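# Press the ivory rocker switch's marked end down

## Task

Push the marked end of the ivory rocker switch down so that it remains down and the switch still lies flat; afterwards no part of the robot may be in contact with the switch, and any drink can, parts box or small stack bin must still be upright.

## Robot and tools

Robot: two arms, left_arm and right_arm, each with six joints and a gripper. Joint order per arm, used everywhere: waist, shoulder, elbow, wrist pitch, wrist yaw, wrist roll, then gripper opening. Stated ranges in radians: waist -2.618 to 3.054, shoulder 0.000 to 3.142, elbow 0.000 to 3.142, wrist pitch -1.571 to 1.571, wrist yaw -1.571 to 1.571, wrist roll -2.094 to 2.094. True ends may differ from these by up to 0.059 rad either way.

Frame: the scene frame. Origin sits at table-top height halfway between the two nominal arm bases; +x points out over the table, +z up, and left_arm is on the +y side (arm names do not match image sides). Real bases are offset from nominal; a BASES line, if present, gives the calibrated spot. Reported gripper positions (metres) and quaternions (wxyz) can be wrong by a few centimetres, more when reaching far. The gripper's fingers point along its +z and separate along its y; end_effector_position is the point between the pads, about 1 cm short of the tips.

A row is one flat list of 14 numbers, each in [-1, 1], covering both arms even if one stays still: six joint values plus opening for left_arm, then the same seven for right_arm. Joint values are offsets, not poses, measured from the Joint targets that held when the action (or move) began, not from the previous row. Scale: 1.0 equals 2.224 rad for waist, shoulder and elbow, and 8.485 rad for the three wrist joints. Repeating the same offset in a later action moves the joint again. The opening number is absolute: +1 fully open, -1 closed; writing 0 is a real command (half open), so resend the current value to leave a gripper alone.

execute_actions(actions, cameras): actions is a list of actions; each action is a table of 1 to 15 rows, each row lasting one control step of 1/30 s, and the last row is held until 15 steps are used. An empty list just reports state and images. An action is rejected for both arms if it would push a joint more than 0.059 rad past its range end; if the first action is malformed or fails this check, the whole call is rejected. Results also list joint positions at some steps.

move(target, speed, blend, opening_speed, blocking, cameras): target is one 14-number row, or a list of up to 15 rows, all given as offsets from the same starting Joint targets. Joints travel together along a path, so the hand traces a curve; no obstacle avoidance. speed is the peak rate in rad/s of the joint with the farthest to go, 0.01 to 12.57, default 0.5 (one value or one per target). blend, in rad, rounds corners in a list. opening_speed (0.2 or more, scale units per second) ramps the fingers. blocking=false returns after about 0.5 s while the move continues. The extra move: line reports done, off_target, moving, held or fault, plus limits=held if steps were withheld. done or off_target says nothing about contact.

wait(seconds, 0 to 10) lets time pass with commands held. stop brakes a running move. zoom_image(camera, region) enlarges part of the latest image of cam_head_left or cam_head_right; region is [x0, y0, x1, y1] in pixels, at most 504 by 504. finished_scene(scene) ends the scene for good; call it only once the switch is down and the arm has backed off.

Result lines: Joint positions and Joint velocities per arm in joint order (rad, rad/s) then finger gap (m; 0.094 open). Joint targets are what the next offsets count from. grip_measured is finger opening on the command scale. Joint torques are total drive output including gravity, with offsets and noise; joints 1 to 3 wrap at ±28 N m. "joint sent to its limit" means a joint was clipped at its end; "joint command not followed" means a clearance check altered targets. "within noise" means that arm is still. MOTOR HOT warns of heating (75 °C); at 90 °C the arm folds and goes idle, at 100 °C it collapses. Holding stretched out or pushing against something heats motors.

Motion limits: each joint target can lead the measured angle by at most 0.339 rad (big joints) or 2.2 rad (wrist); targets that would put a gripper over 200 mm from where it is get scaled back. Large changes may need several actions. To end a push, command targets back past the measured positions.

Cameras: cam_head_left and cam_head_right, each 896x504, head-mounted, looking down at the table; calibration is given and may be slightly off.

Avoid: fast contact with the switch (press gently with a fingertip or closed gripper, with a target just past the surface), knocking over the can, parts box or stack bin, anything leaving the table, collisions between the two arms, and leaving the gripper resting on the switch at the end.

Each tool is called after "Request:" as name(argument=value, ...), one argument or row to a line, values as JSON.

## Session

Request:
execute_actions(
  actions=[],
)

Scene clock: 0.00 s.
left_arm: end_effector_position=(+0.4286, +0.2967, +0.1025) grip_measured=+1.000 end_effector_quat_wxyz=(+0.594, -0.058, +0.801, +0.043) | right_arm: end_effector_position=(+0.4064, -0.2592, +0.1034) grip_measured=+1.000 end_effector_quat_wxyz=(+0.590, +0.008, +0.807, -0.016)
Joint positions: left_arm=[0.015 1.55 0.343 0.908 -0.141 -0.044 0.094] | right_arm=[-0.012 1.559 0.377 0.875 -0.004 -0.019 0.094]
Joint velocities: within noise
Joint torques (N m): no reading
Heat: left arm: 25 °C; right arm: 29 °C.
Joint targets: left_arm=[0.015 1.542 0.352 0.915 -0.142 -0.045] | right_arm=[-0.012 1.552 0.383 0.873 -0.004 -0.019]
Tool commands: left_gripper/opening=+1.0 right_gripper/opening=+1.0

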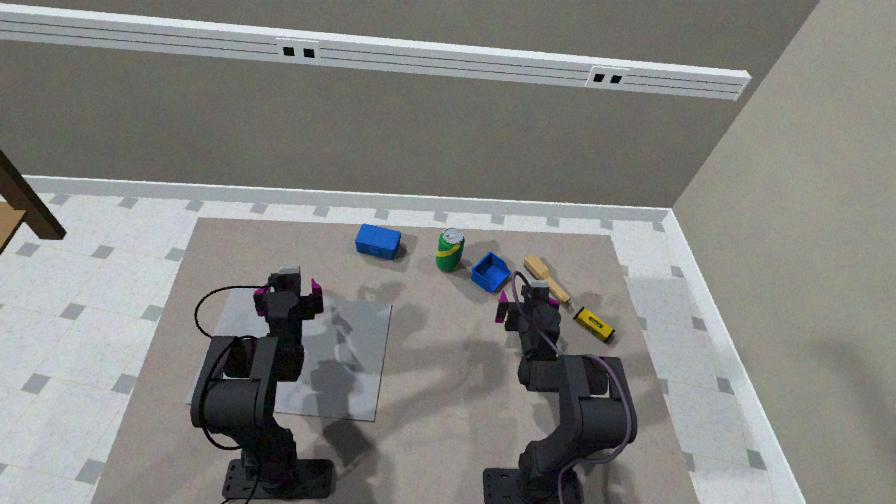

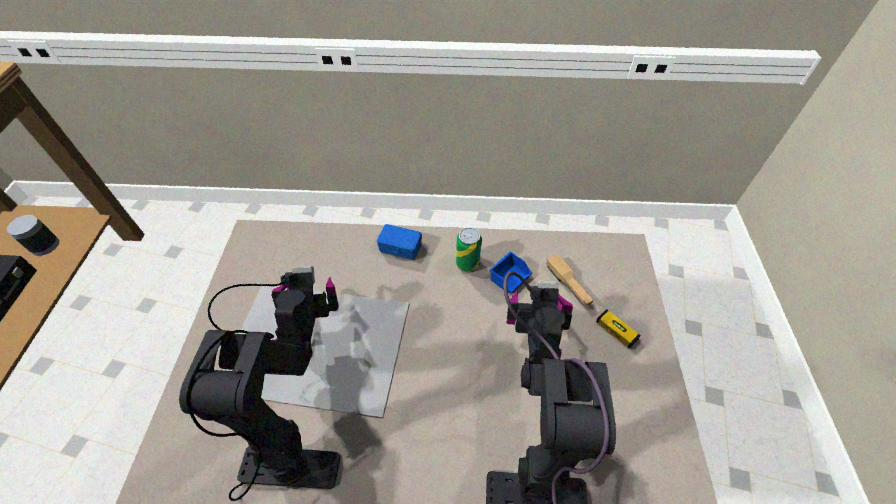

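Request:
zoom_image(
  camera="cam_head_left",
  region=[180, 210, 430, 430],
)

Request:
zoom_image(
  camera="cam_head_right",
  region=[180, 210, 430, 430],
)

Request:
zoom_image(
  camera="cam_head_left",
  region=[420, 220, 660, 400],
)

Scaled by 2.016 from the camera's 896x504 image, which has a finer 1280x720 frame.

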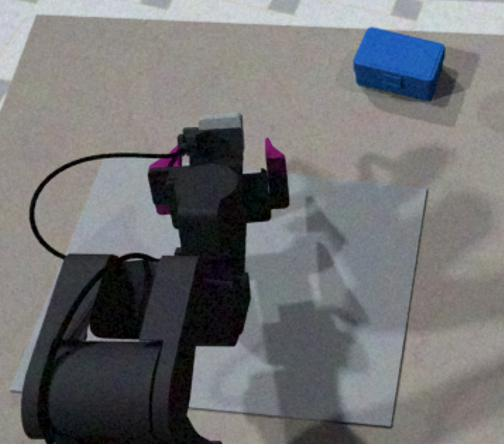

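Scaled by 2.016 from the camera's 896x504 image, which has a finer 1280x720 frame.

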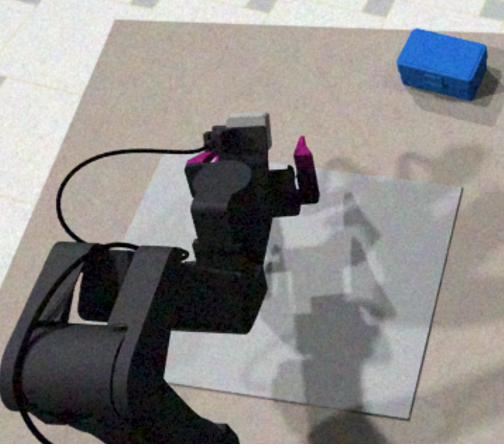

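Scaled by 2.100 from the camera's 896x504 image, which has a finer 1280x720 frame.

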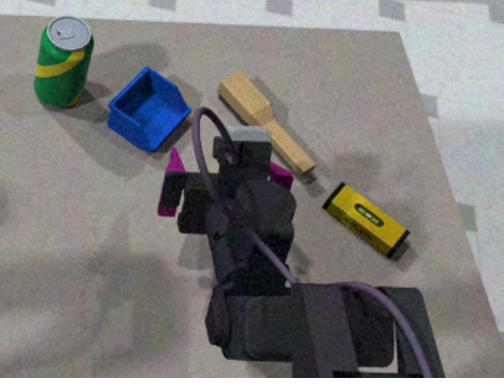

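Request:
move(
  target=[0.27, 0, 0.135, -0.0354, 0.0166, 0.0053, 1, 0, 0, 0.27, -0.0707, 0, 0, 1],
  speed=0.8,
)

Scene clock: 18.63 s.
left_arm: end_effector_position=(+0.4035, +0.5259, +0.1495) grip_measured=+1.000 end_effector_quat_wxyz=(+0.565, -0.244, +0.768, +0.175) | right_arm: end_effector_position=(+0.4921, -0.2628, +0.2128) grip_measured=+1.000 end_effector_quat_wxyz=(+0.581, +0.008, +0.814, -0.016)
Joint positions: left_arm=[0.615 1.55 0.63 0.616 -0.01 -0.01 0.094] | right_arm=[-0.012 1.559 0.957 0.272 -0.004 -0.019 0.094]
Joint velocities: within noise
Joint torques (N m): left_arm=[-0.09 -6.31 9.33 2.16 0.12 0.08] | right_arm=[-0.01 -6.56 10.06 2.11 -0.01 -0.02]
Heat: left arm: 28 °C; right arm: 33 °C.
Joint targets: left_arm=[0.615 1.542 0.652 0.614 -0.001 0.000] | right_arm=[-0.012 1.552 0.984 0.274 -0.004 -0.019]
move: done

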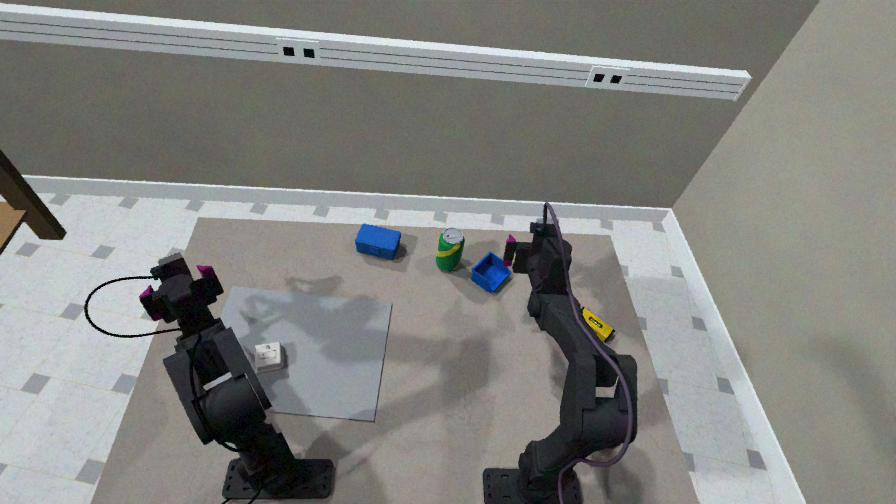

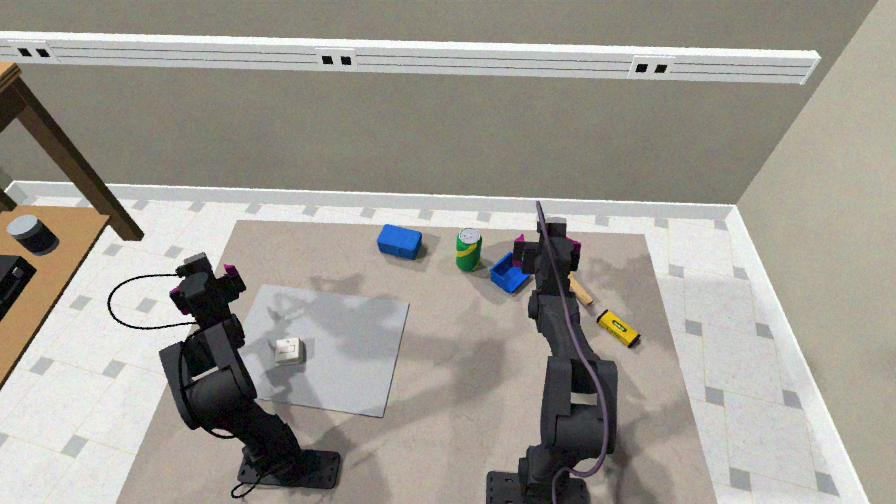

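Request:
zoom_image(
  camera="cam_head_left",
  region=[240, 330, 300, 380],
)

Request:
zoom_image(
  camera="cam_head_right",
  region=[260, 325, 320, 375],
)

Scaled by 8.400 from the camera's 896x504 image, which has a finer 1280x720 frame.

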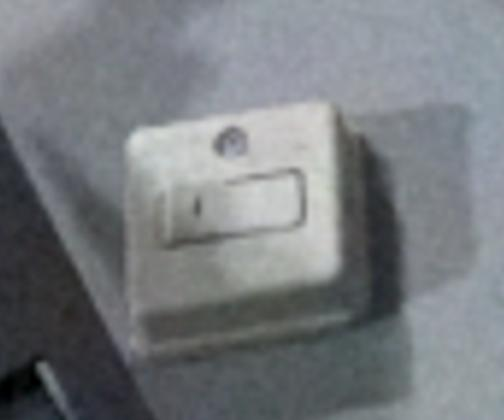

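Scaled by 8.400 from the camera's 896x504 image, which has a finer 1280x720 frame.

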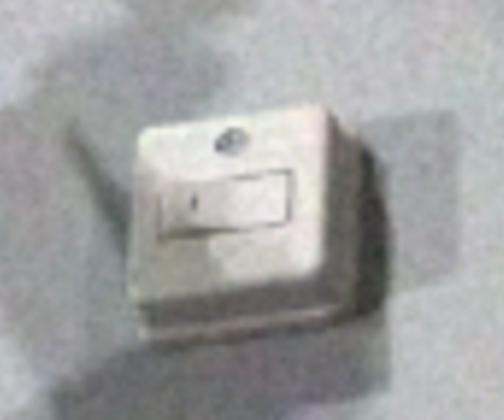

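Request:
move(
  target=[0, 0.1129, 0.379, -0.2224, 0, 0, -1, 0, 0, 0, 0, 0, 0, -1],
  speed=1.0,
  opening_speed=1.0,
)

Scene clock: 55.30 s.
left_arm: end_effector_position=(+0.3022, +0.4569, +0.1126) grip_measured=-0.995 end_effector_quat_wxyz=(+0.000, -0.299, +0.954, +0.005) | right_arm: end_effector_position=(+0.4920, -0.2627, +0.2125) grip_measured=-0.996 end_effector_quat_wxyz=(+0.581, +0.008, +0.814, -0.016)
Joint positions: left_arm=[0.615 1.773 1.468 -1.264 -0.01 -0.01 0] | right_arm=[-0.012 1.559 0.957 0.271 -0.004 -0.019 0]
Joint velocities: within noise
Joint torques (N m): left_arm=[0.06 -5.81 9.32 0.45 0.12 0.08] | right_arm=[0.01 -6.54 10.04 2.12 -0.01 -0.02]
Heat: left arm: 30 °C; right arm: 33 °C.
Joint targets: left_arm=[0.615 1.793 1.495 -1.273 -0.001 0.000] | right_arm=[-0.012 1.552 0.984 0.273 -0.004 -0.019]
move: done

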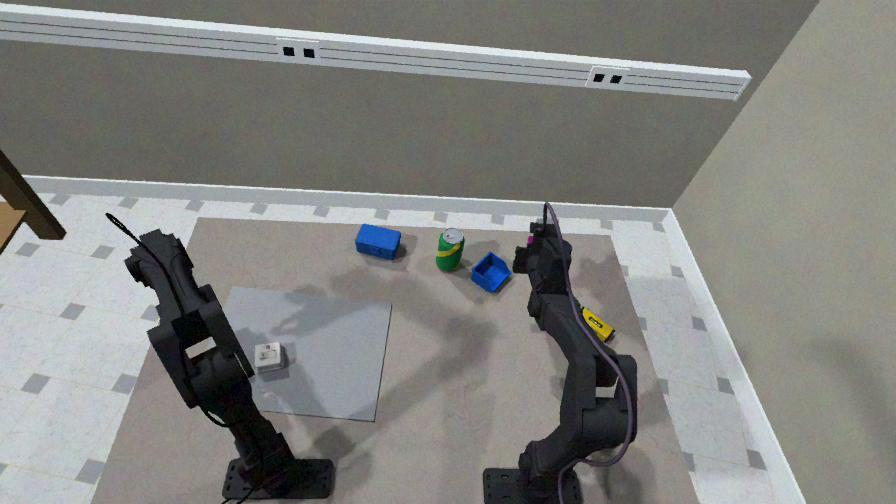

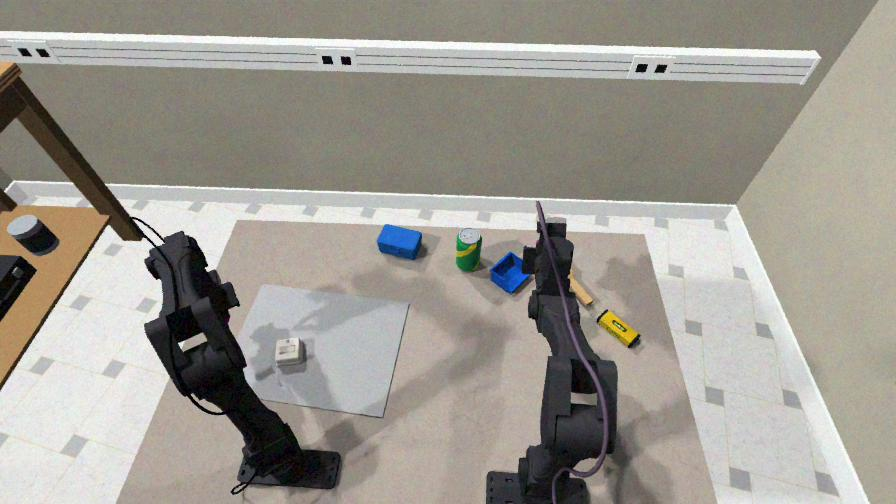

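Request:
zoom_image(
  camera="cam_head_left",
  region=[500, 195, 600, 285],
)

Request:
zoom_image(
  camera="cam_head_right",
  region=[500, 195, 600, 285],
)

Request:
zoom_image(
  camera="cam_head_right",
  region=[130, 210, 270, 350],
)

Scaled by 5.040 from the camera's 896x504 image, which has a finer 1280x720 frame.

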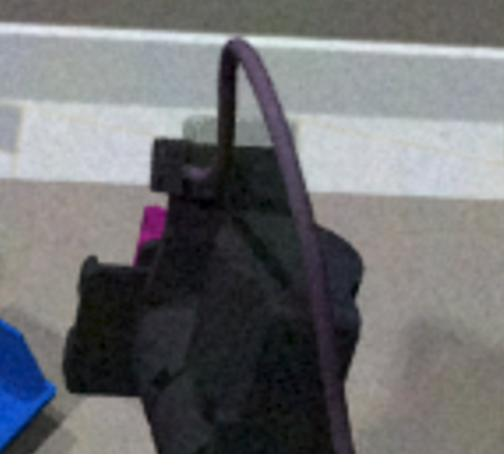

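Scaled by 5.040 from the camera's 896x504 image, which has a finer 1280x720 frame.

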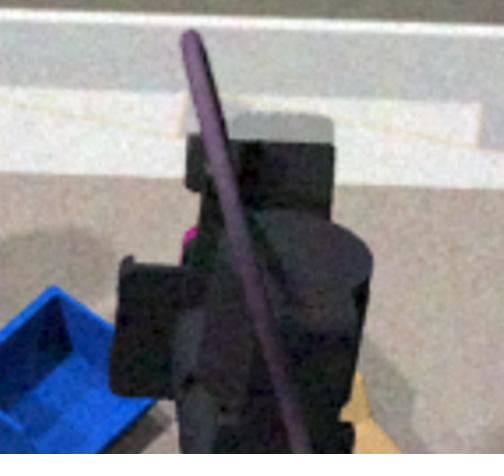

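Scaled by 3.600 from the camera's 896x504 image, which has a finer 1280x720 frame.

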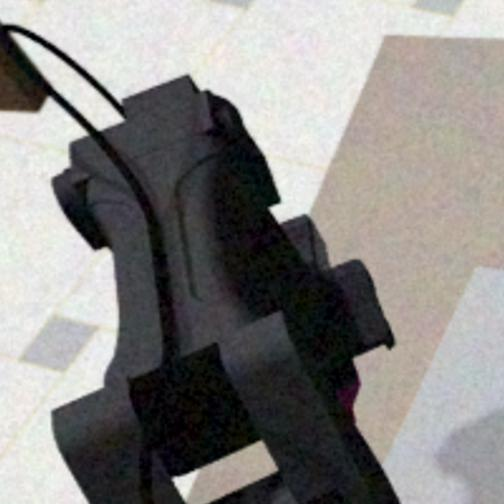

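Request:
move(
  target=[-0.1614, -0.0661, -0.0915, 0.0065, 0, 0, 1, 0, 0, 0, 0, 0, 0, 1],
  speed=0.6,
  opening_speed=1.0,
)

Request:
zoom_image(
  camera="cam_head_left",
  region=[200, 230, 360, 400],
)

Request:
zoom_image(
  camera="cam_head_right",
  region=[200, 230, 360, 400],
)

Scene clock: 65.80 s.
left_arm: end_effector_position=(+0.3140, +0.3414, +0.0971) grip_measured=+0.999 end_effector_quat_wxyz=(-0.022, -0.123, +0.992, +0.000) | right_arm: end_effector_position=(+0.4920, -0.2627, +0.2125) grip_measured=+0.997 end_effector_quat_wxyz=(+0.581, +0.008, +0.814, -0.016)
Joint positions: left_arm=[0.256 1.681 1.298 -1.232 -0.004 -0.009 0.094] | right_arm=[-0.012 1.559 0.957 0.271 -0.004 -0.019 0.094]
Joint velocities: within noise
Joint torques (N m): left_arm=[-0.01 -9.44 6.05 0.55 0.04 0.06] | right_arm=[-0.01 -6.54 10.06 2.13 -0.02 -0.02]
Heat: left arm: 28 °C; right arm: 34 °C.
Joint targets: left_arm=[0.256 1.646 1.291 -1.218 -0.001 0.000] | right_arm=[-0.012 1.552 0.984 0.274 -0.004 -0.019]
move: done

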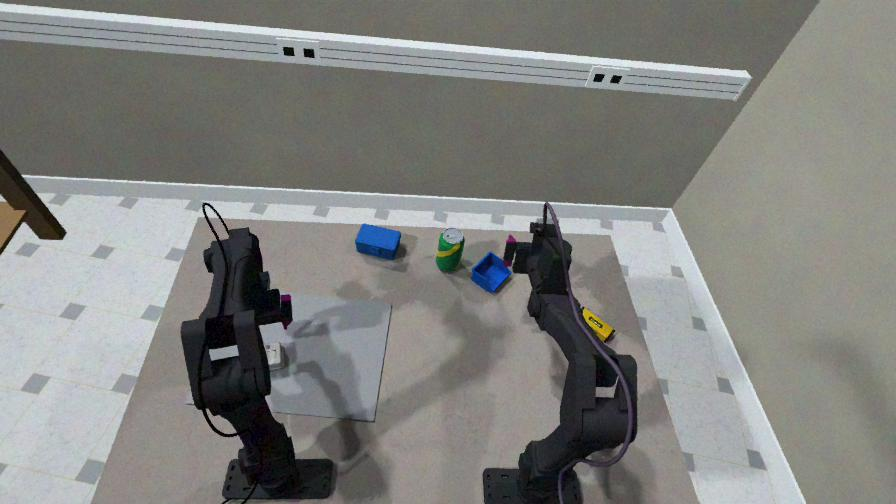

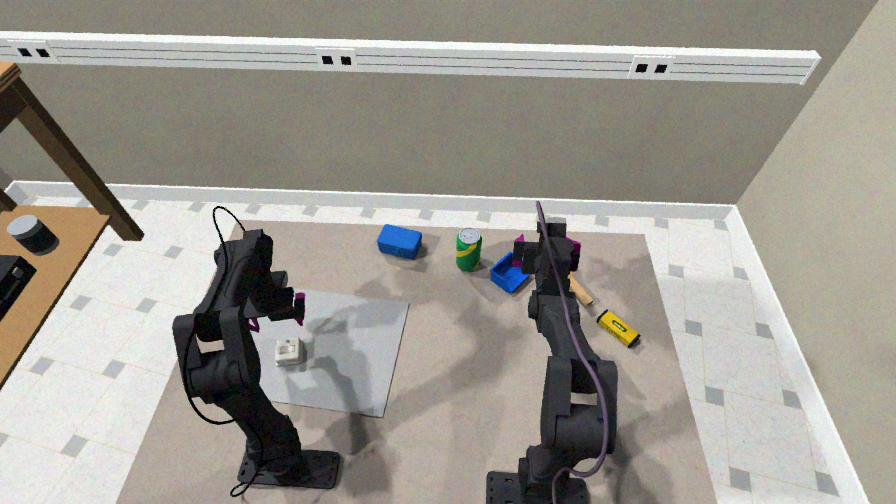

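Scaled by 2.965 from the camera's 896x504 image, which has a finer 1280x720 frame.

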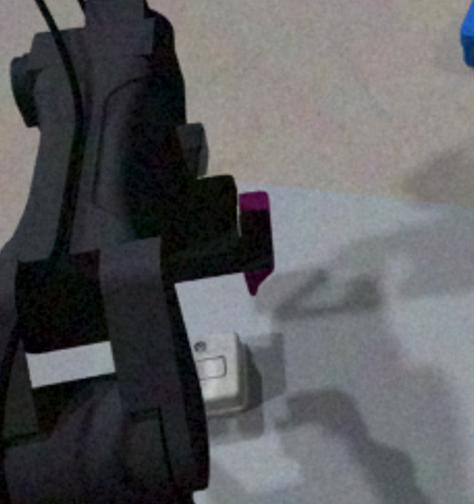

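Scaled by 2.965 from the camera's 896x504 image, which has a finer 1280x720 frame.

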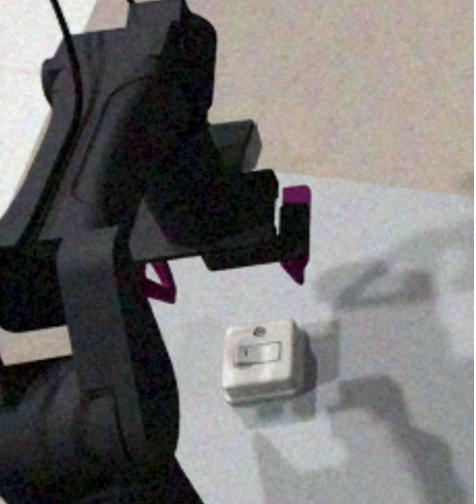

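Request:
move(
  target=[0.01304, -0.0477, -0.0989, 0.0186, 0, 0, -1, 0, 0, 0, 0, 0, 0, 1],
  speed=0.4,
  opening_speed=2.0,
)

Request:
zoom_image(
  camera="cam_head_left",
  region=[200, 260, 360, 420],
)

Request:
zoom_image(
  camera="cam_head_right",
  region=[200, 260, 360, 420],
)

Scene clock: 86.43 s.
left_arm: end_effector_position=(+0.2897, +0.3418, +0.0697) grip_measured=-0.995 end_effector_quat_wxyz=(-0.002, -0.135, +0.991, +0.002) | right_arm: end_effector_position=(+0.4920, -0.2627, +0.2124) grip_measured=+0.997 end_effector_quat_wxyz=(+0.580, +0.008, +0.814, -0.016)
Joint positions: left_arm=[0.279 1.576 1.077 -1.075 -0.004 -0.009 0] | right_arm=[-0.012 1.559 0.957 0.27 -0.004 -0.019 0.094]
Joint velocities: within noise
Joint torques (N m): left_arm=[0.44 -8.68 6.12 0.7 0.03 0.08] | right_arm=[-0.01 -6.54 10.06 2.13 -0.01 -0.02]
Heat: left arm: 28 °C; right arm: 34 °C.
Joint targets: left_arm=[0.285 1.540 1.072 -1.060 -0.001 0.000] | right_arm=[-0.012 1.552 0.984 0.273 -0.004 -0.019]
move: off_target (left_arm); left_arm: the shoulder is farthest, 0.036 rad from its target

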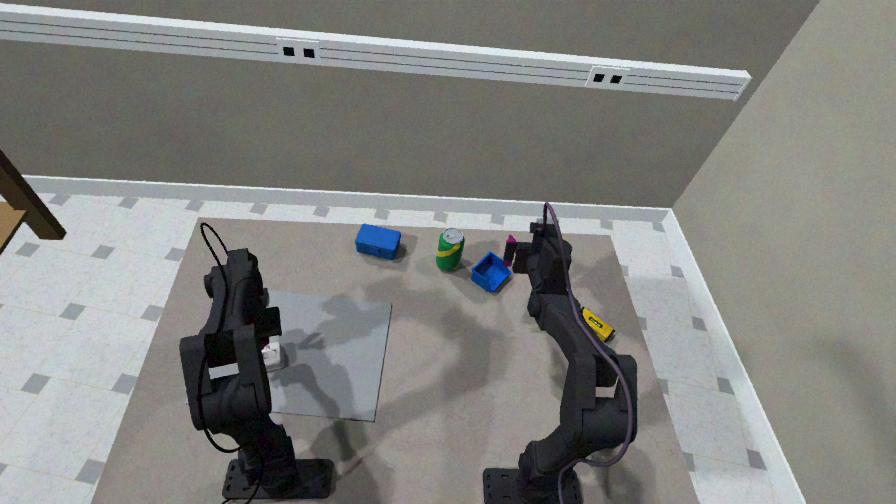

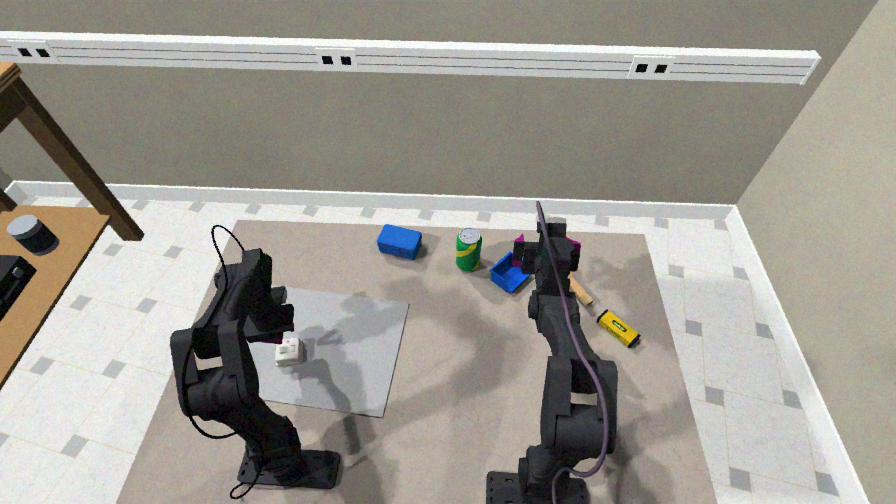

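Scaled by 3.150 from the camera's 896x504 image, which has a finer 1280x720 frame.

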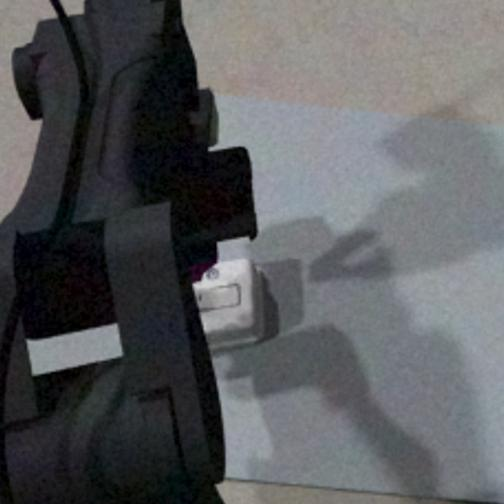

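Scaled by 3.150 from the camera's 896x504 image, which has a finer 1280x720 frame.

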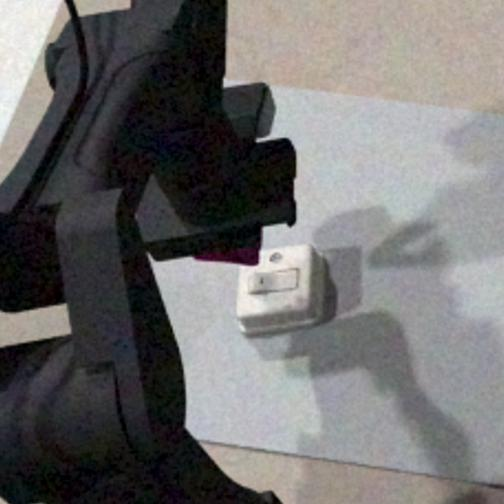

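Request:
zoom_image(
  camera="cam_head_right",
  region=[250, 315, 310, 375],
)

Request:
zoom_image(
  camera="cam_head_left",
  region=[240, 320, 300, 380],
)

Scaled by 8.400 from the camera's 896x504 image, which has a finer 1280x720 frame.

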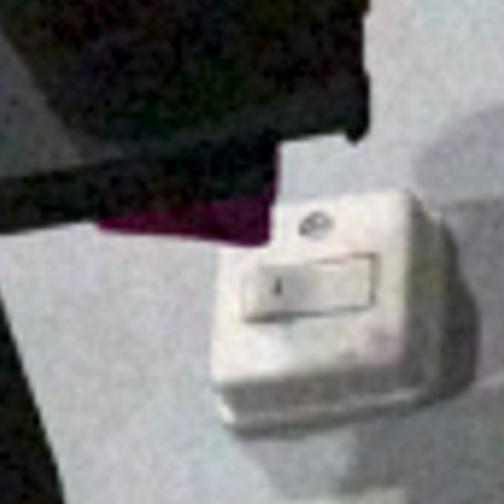

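Scaled by 8.400 from the camera's 896x504 image, which has a finer 1280x720 frame.

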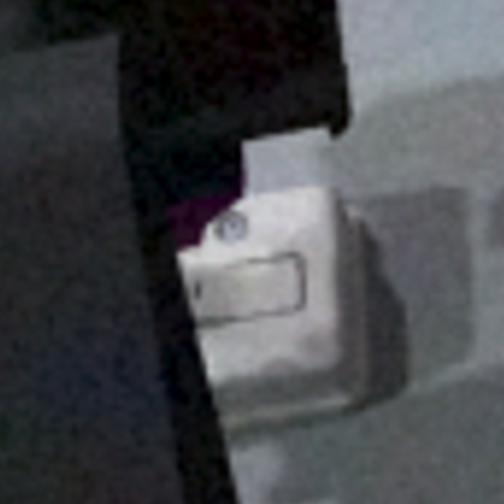

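Request:
move(
  target=[0, 0, 0, 0, 0, 0, -1, 0, 0, 0, 0.02, -0.165, 0, 1],
  speed=1.0,
)

Request:
zoom_image(
  camera="cam_head_left",
  region=[380, 240, 600, 400],
)

Request:
zoom_image(
  camera="cam_head_right",
  region=[380, 240, 600, 400],
)

Scene clock: 99.83 s.
left_arm: end_effector_position=(+0.2900, +0.3419, +0.0697) grip_measured=-0.995 end_effector_quat_wxyz=(-0.001, -0.135, +0.991, +0.002) | right_arm: end_effector_position=(+0.3657, -0.0829, +0.2752) grip_measured=+0.997 end_effector_quat_wxyz=(+0.506, -0.401, +0.596, +0.477)
Joint positions: left_arm=[0.279 1.576 1.077 -1.074 -0.004 -0.009 0] | right_arm=[-0.013 1.559 0.957 0.425 -1.388 -0.01 0.094]
Joint velocities: within noise
Joint torques (N m): left_arm=[0.43 -8.57 6.16 0.69 0.05 0.08] | right_arm=[0.02 -6.11 9.52 1.7 -0.29 -0.1]
Heat: left arm: 29 °C; right arm: 35 °C.
Joint targets: left_arm=[0.285 1.540 1.072 -1.060 -0.001 0.000] | right_arm=[-0.012 1.552 0.984 0.443 -1.404 -0.019]
move: off_target (left_arm); left_arm: the shoulder is farthest, 0.036 rad from its target

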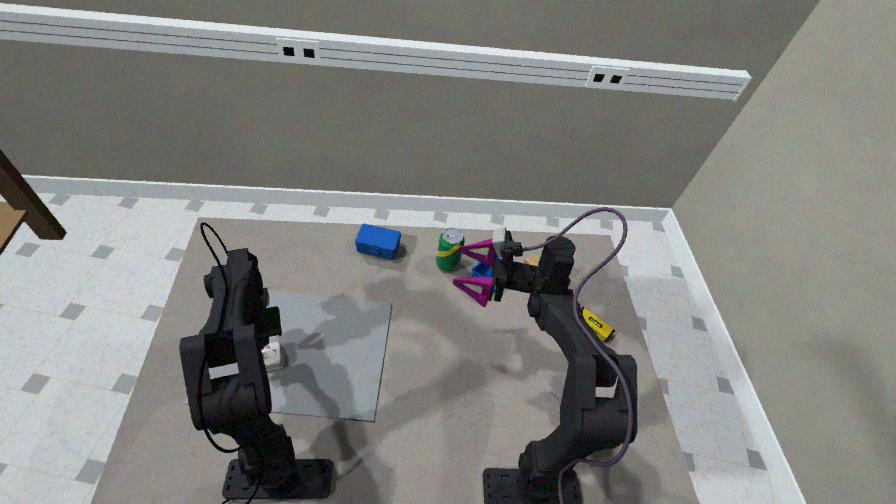

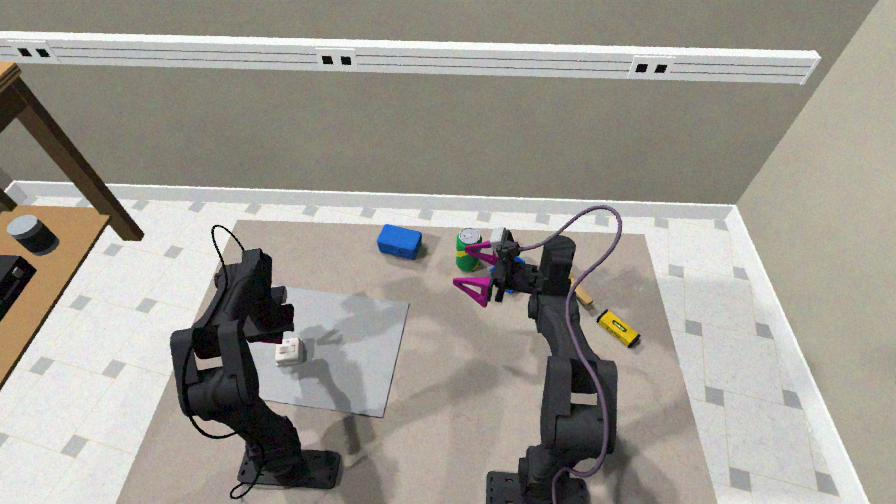

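Scaled by 2.291 from the camera's 896x504 image, which has a finer 1280x720 frame.

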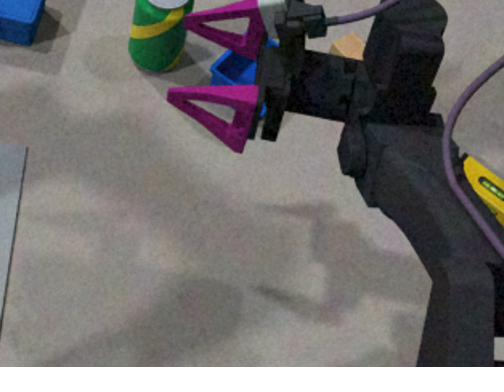

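Scaled by 2.291 from the camera's 896x504 image, which has a finer 1280x720 frame.

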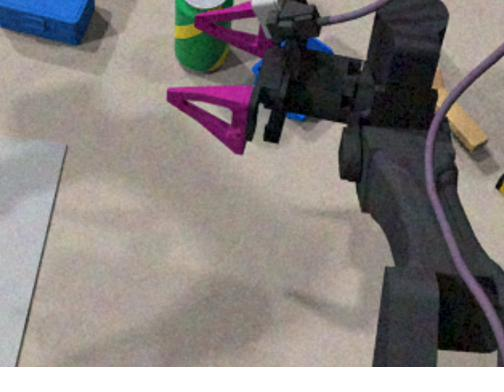

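Request:
zoom_image(
  camera="cam_head_left",
  region=[440, 220, 520, 320],
)

Request:
zoom_image(
  camera="cam_head_right",
  region=[440, 220, 520, 320],
)

Scaled by 5.040 from the camera's 896x504 image, which has a finer 1280x720 frame.

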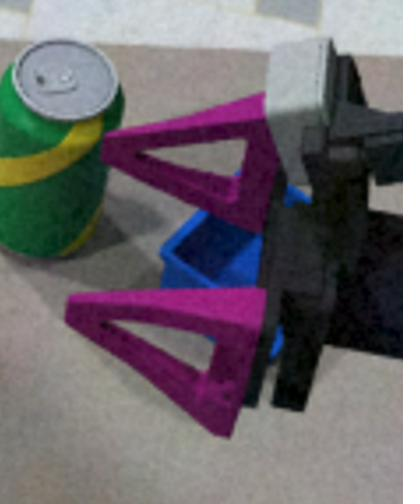

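Scaled by 5.040 from the camera's 896x504 image, which has a finer 1280x720 frame.

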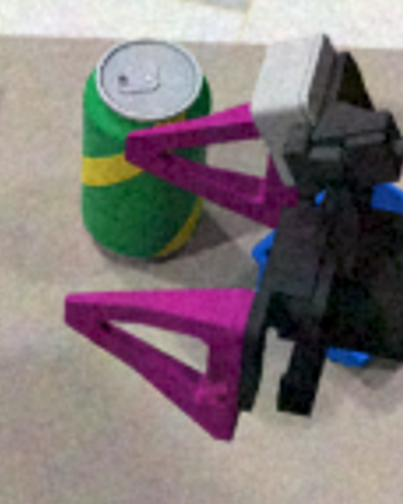

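Request:
move(
  target=[0, 0, 0, 0, 0, 0, -1, 0, 0, 0, 0, 0, 0.185, 1],
  speed=1.0,
)

Request:
zoom_image(
  camera="cam_head_left",
  region=[440, 220, 520, 320],
)

Request:
zoom_image(
  camera="cam_head_right",
  region=[440, 220, 520, 320],
)

Scene clock: 114.40 s.
left_arm: end_effector_position=(+0.2900, +0.3419, +0.0697) grip_measured=-0.995 end_effector_quat_wxyz=(-0.001, -0.135, +0.991, +0.002) | right_arm: end_effector_position=(+0.3653, -0.0828, +0.2759) grip_measured=+0.997 end_effector_quat_wxyz=(+0.024, +0.132, +0.706, +0.696)
Joint positions: left_arm=[0.279 1.576 1.077 -1.074 -0.004 -0.009 0] | right_arm=[-0.013 1.559 0.957 0.43 -1.39 1.553 0.094]
Joint velocities: within noise
Joint torques (N m): left_arm=[0.49 -8.57 6.13 0.69 0.05 0.06] | right_arm=[0.03 -6.11 9.52 1.65 -0.27 -0.07]
Heat: left arm: 30 °C; right arm: 35 °C.
Joint targets: left_arm=[0.285 1.540 1.072 -1.060 -0.001 0.000] | right_arm=[-0.012 1.552 0.984 0.443 -1.404 1.551]
move: off_target (left_arm); left_arm: the shoulder is farthest, 0.036 rad from its target

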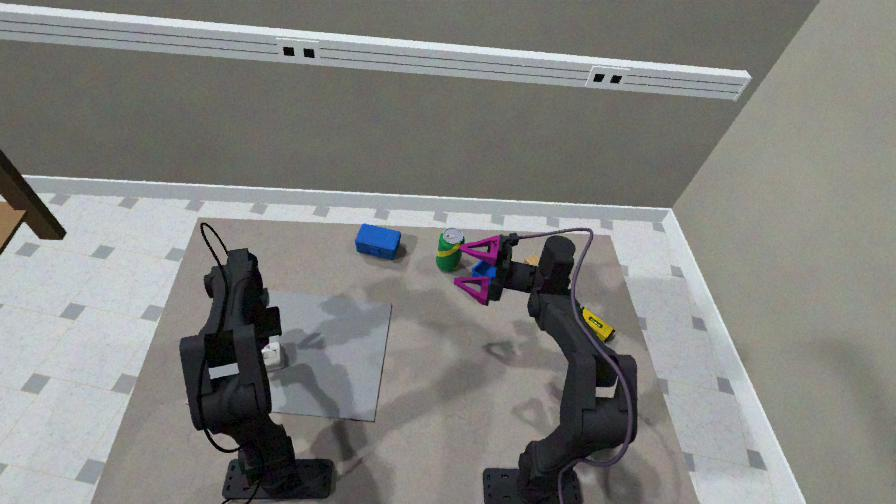

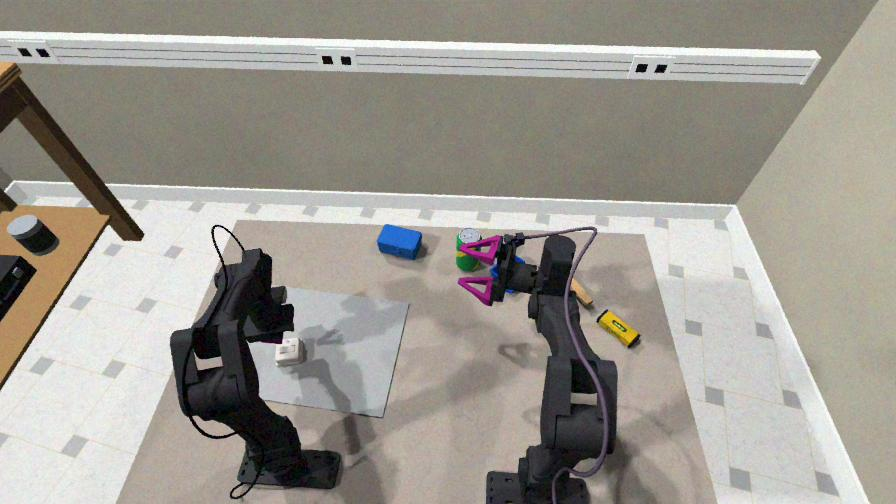

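Scaled by 5.040 from the camera's 896x504 image, which has a finer 1280x720 frame.

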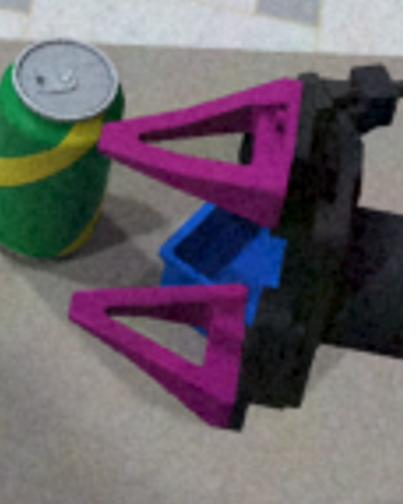

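Scaled by 5.040 from the camera's 896x504 image, which has a finer 1280x720 frame.

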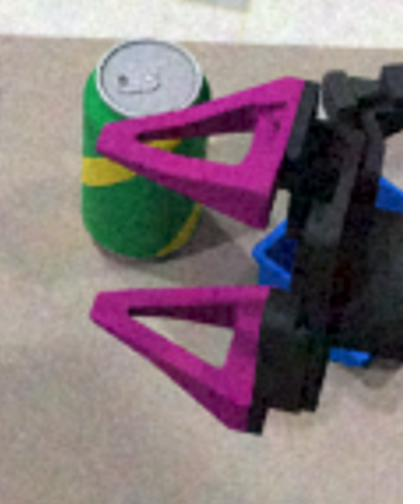

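Request:
move(
  target=[0, 0, 0, 0, 0, 0, -1, 0, 0, 0, 0, 0, -0.185, -1],
  speed=1.0,
  opening_speed=1.5,
)

Request:
zoom_image(
  camera="cam_head_left",
  region=[440, 220, 520, 320],
)

Request:
zoom_image(
  camera="cam_head_right",
  region=[440, 220, 520, 320],
)

Scene clock: 122.47 s.
left_arm: end_effector_position=(+0.2900, +0.3419, +0.0697) grip_measured=-0.995 end_effector_quat_wxyz=(-0.001, -0.135, +0.991, +0.002) | right_arm: end_effector_position=(+0.3653, -0.0828, +0.2759) grip_measured=-0.996 end_effector_quat_wxyz=(+0.504, -0.400, +0.596, +0.480)
Joint positions: left_arm=[0.279 1.576 1.077 -1.073 -0.004 -0.009 0] | right_arm=[-0.013 1.559 0.957 0.431 -1.39 0.002 0]
Joint velocities: within noise
Joint torques (N m): left_arm=[0.4 -8.64 6.06 0.69 0.08 0.05] | right_arm=[0.02 -6.11 9.54 1.65 -0.27 -0.22]
Heat: left arm: 30 °C; right arm: 35 °C.
Joint targets: left_arm=[0.285 1.540 1.072 -1.060 -0.001 0.000] | right_arm=[-0.012 1.552 0.984 0.443 -1.404 -0.019]
move: off_target (left_arm); left_arm: the shoulder is farthest, 0.036 rad from its target

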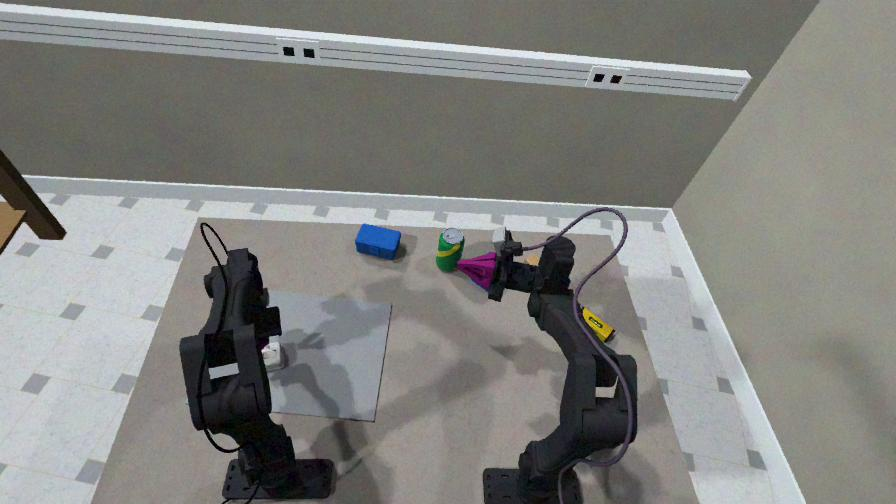

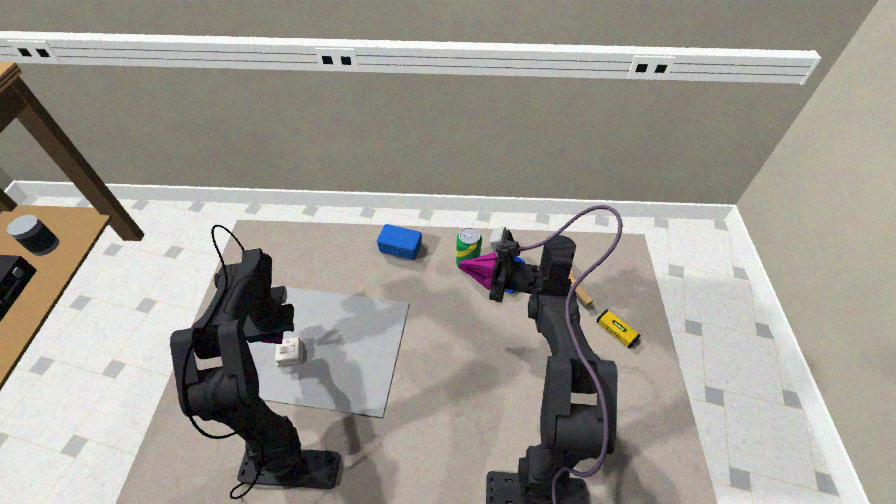

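Scaled by 5.040 from the camera's 896x504 image, which has a finer 1280x720 frame.

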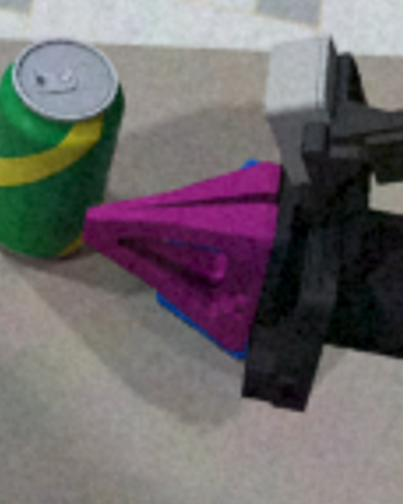

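Scaled by 5.040 from the camera's 896x504 image, which has a finer 1280x720 frame.

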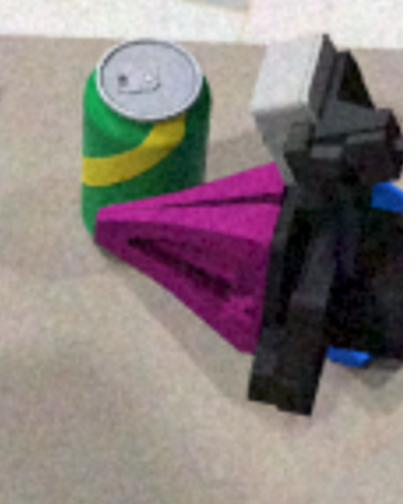

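Request:
move(
  target=[0, 0.0382, -0.0328, 0.01214, 0, 0, -1, 0, 0, 0, 0, 0, 0, -1],
  speed=0.1,
)

Request:
zoom_image(
  camera="cam_head_right",
  region=[250, 315, 310, 375],
)

Request:
zoom_image(
  camera="cam_head_left",
  region=[240, 320, 300, 380],
)

Scene clock: 135.27 s.
left_arm: end_effector_position=(+0.2894, +0.3417, +0.0438) grip_measured=-0.995 end_effector_quat_wxyz=(-0.004, -0.135, +0.991, +0.002) | right_arm: end_effector_position=(+0.3653, -0.0828, +0.2759) grip_measured=-0.996 end_effector_quat_wxyz=(+0.505, -0.400, +0.596, +0.480)
Joint positions: left_arm=[0.279 1.61 1.004 -0.972 -0.004 -0.009 0] | right_arm=[-0.013 1.559 0.957 0.431 -1.39 0.001 0]
Joint velocities: within noise
Joint torques (N m): left_arm=[0.43 -4.55 5.76 0.66 0.04 0.05] | right_arm=[0.03 -6.11 9.54 1.65 -0.27 -0.21]
Heat: left arm: 30 °C; right arm: 34 °C.
Joint targets: left_arm=[0.285 1.625 0.999 -0.957 -0.001 0.000] | right_arm=[-0.012 1.552 0.984 0.443 -1.404 -0.019]
move: done

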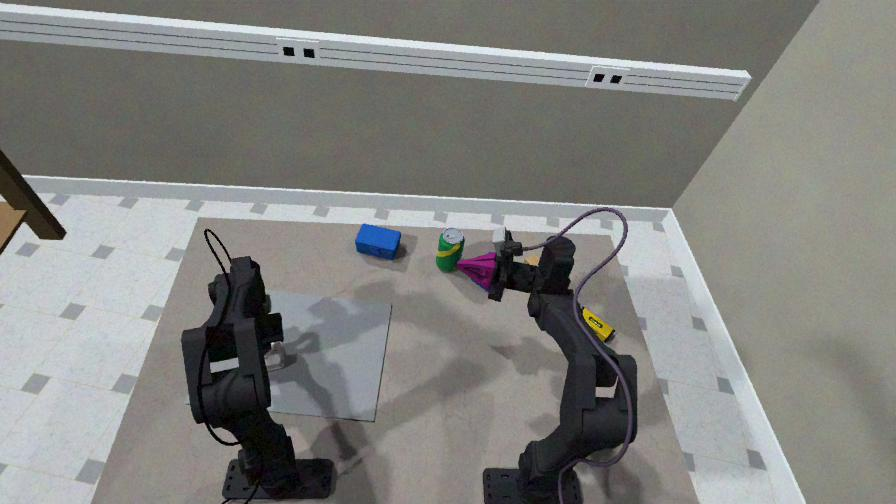

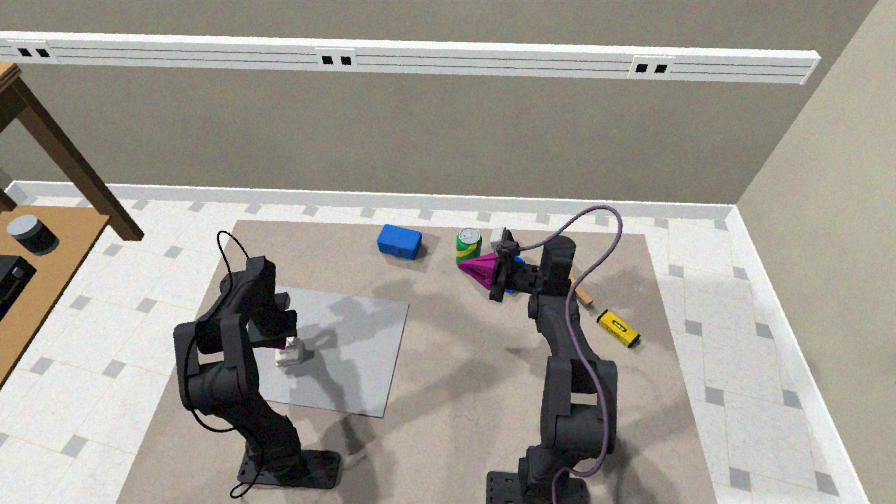

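Scaled by 8.400 from the camera's 896x504 image, which has a finer 1280x720 frame.

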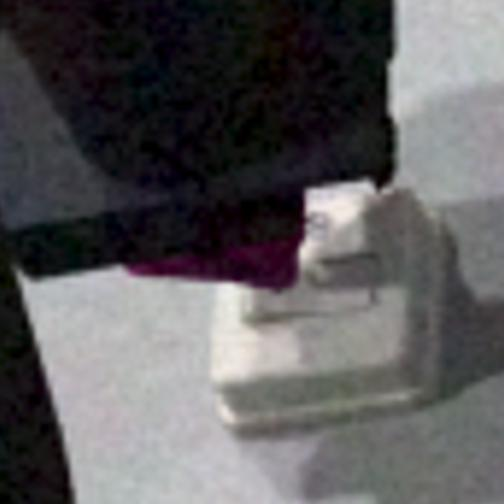

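Scaled by 8.400 from the camera's 896x504 image, which has a finer 1280x720 frame.

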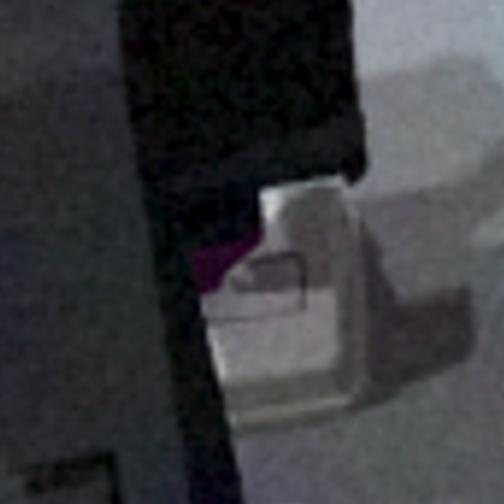

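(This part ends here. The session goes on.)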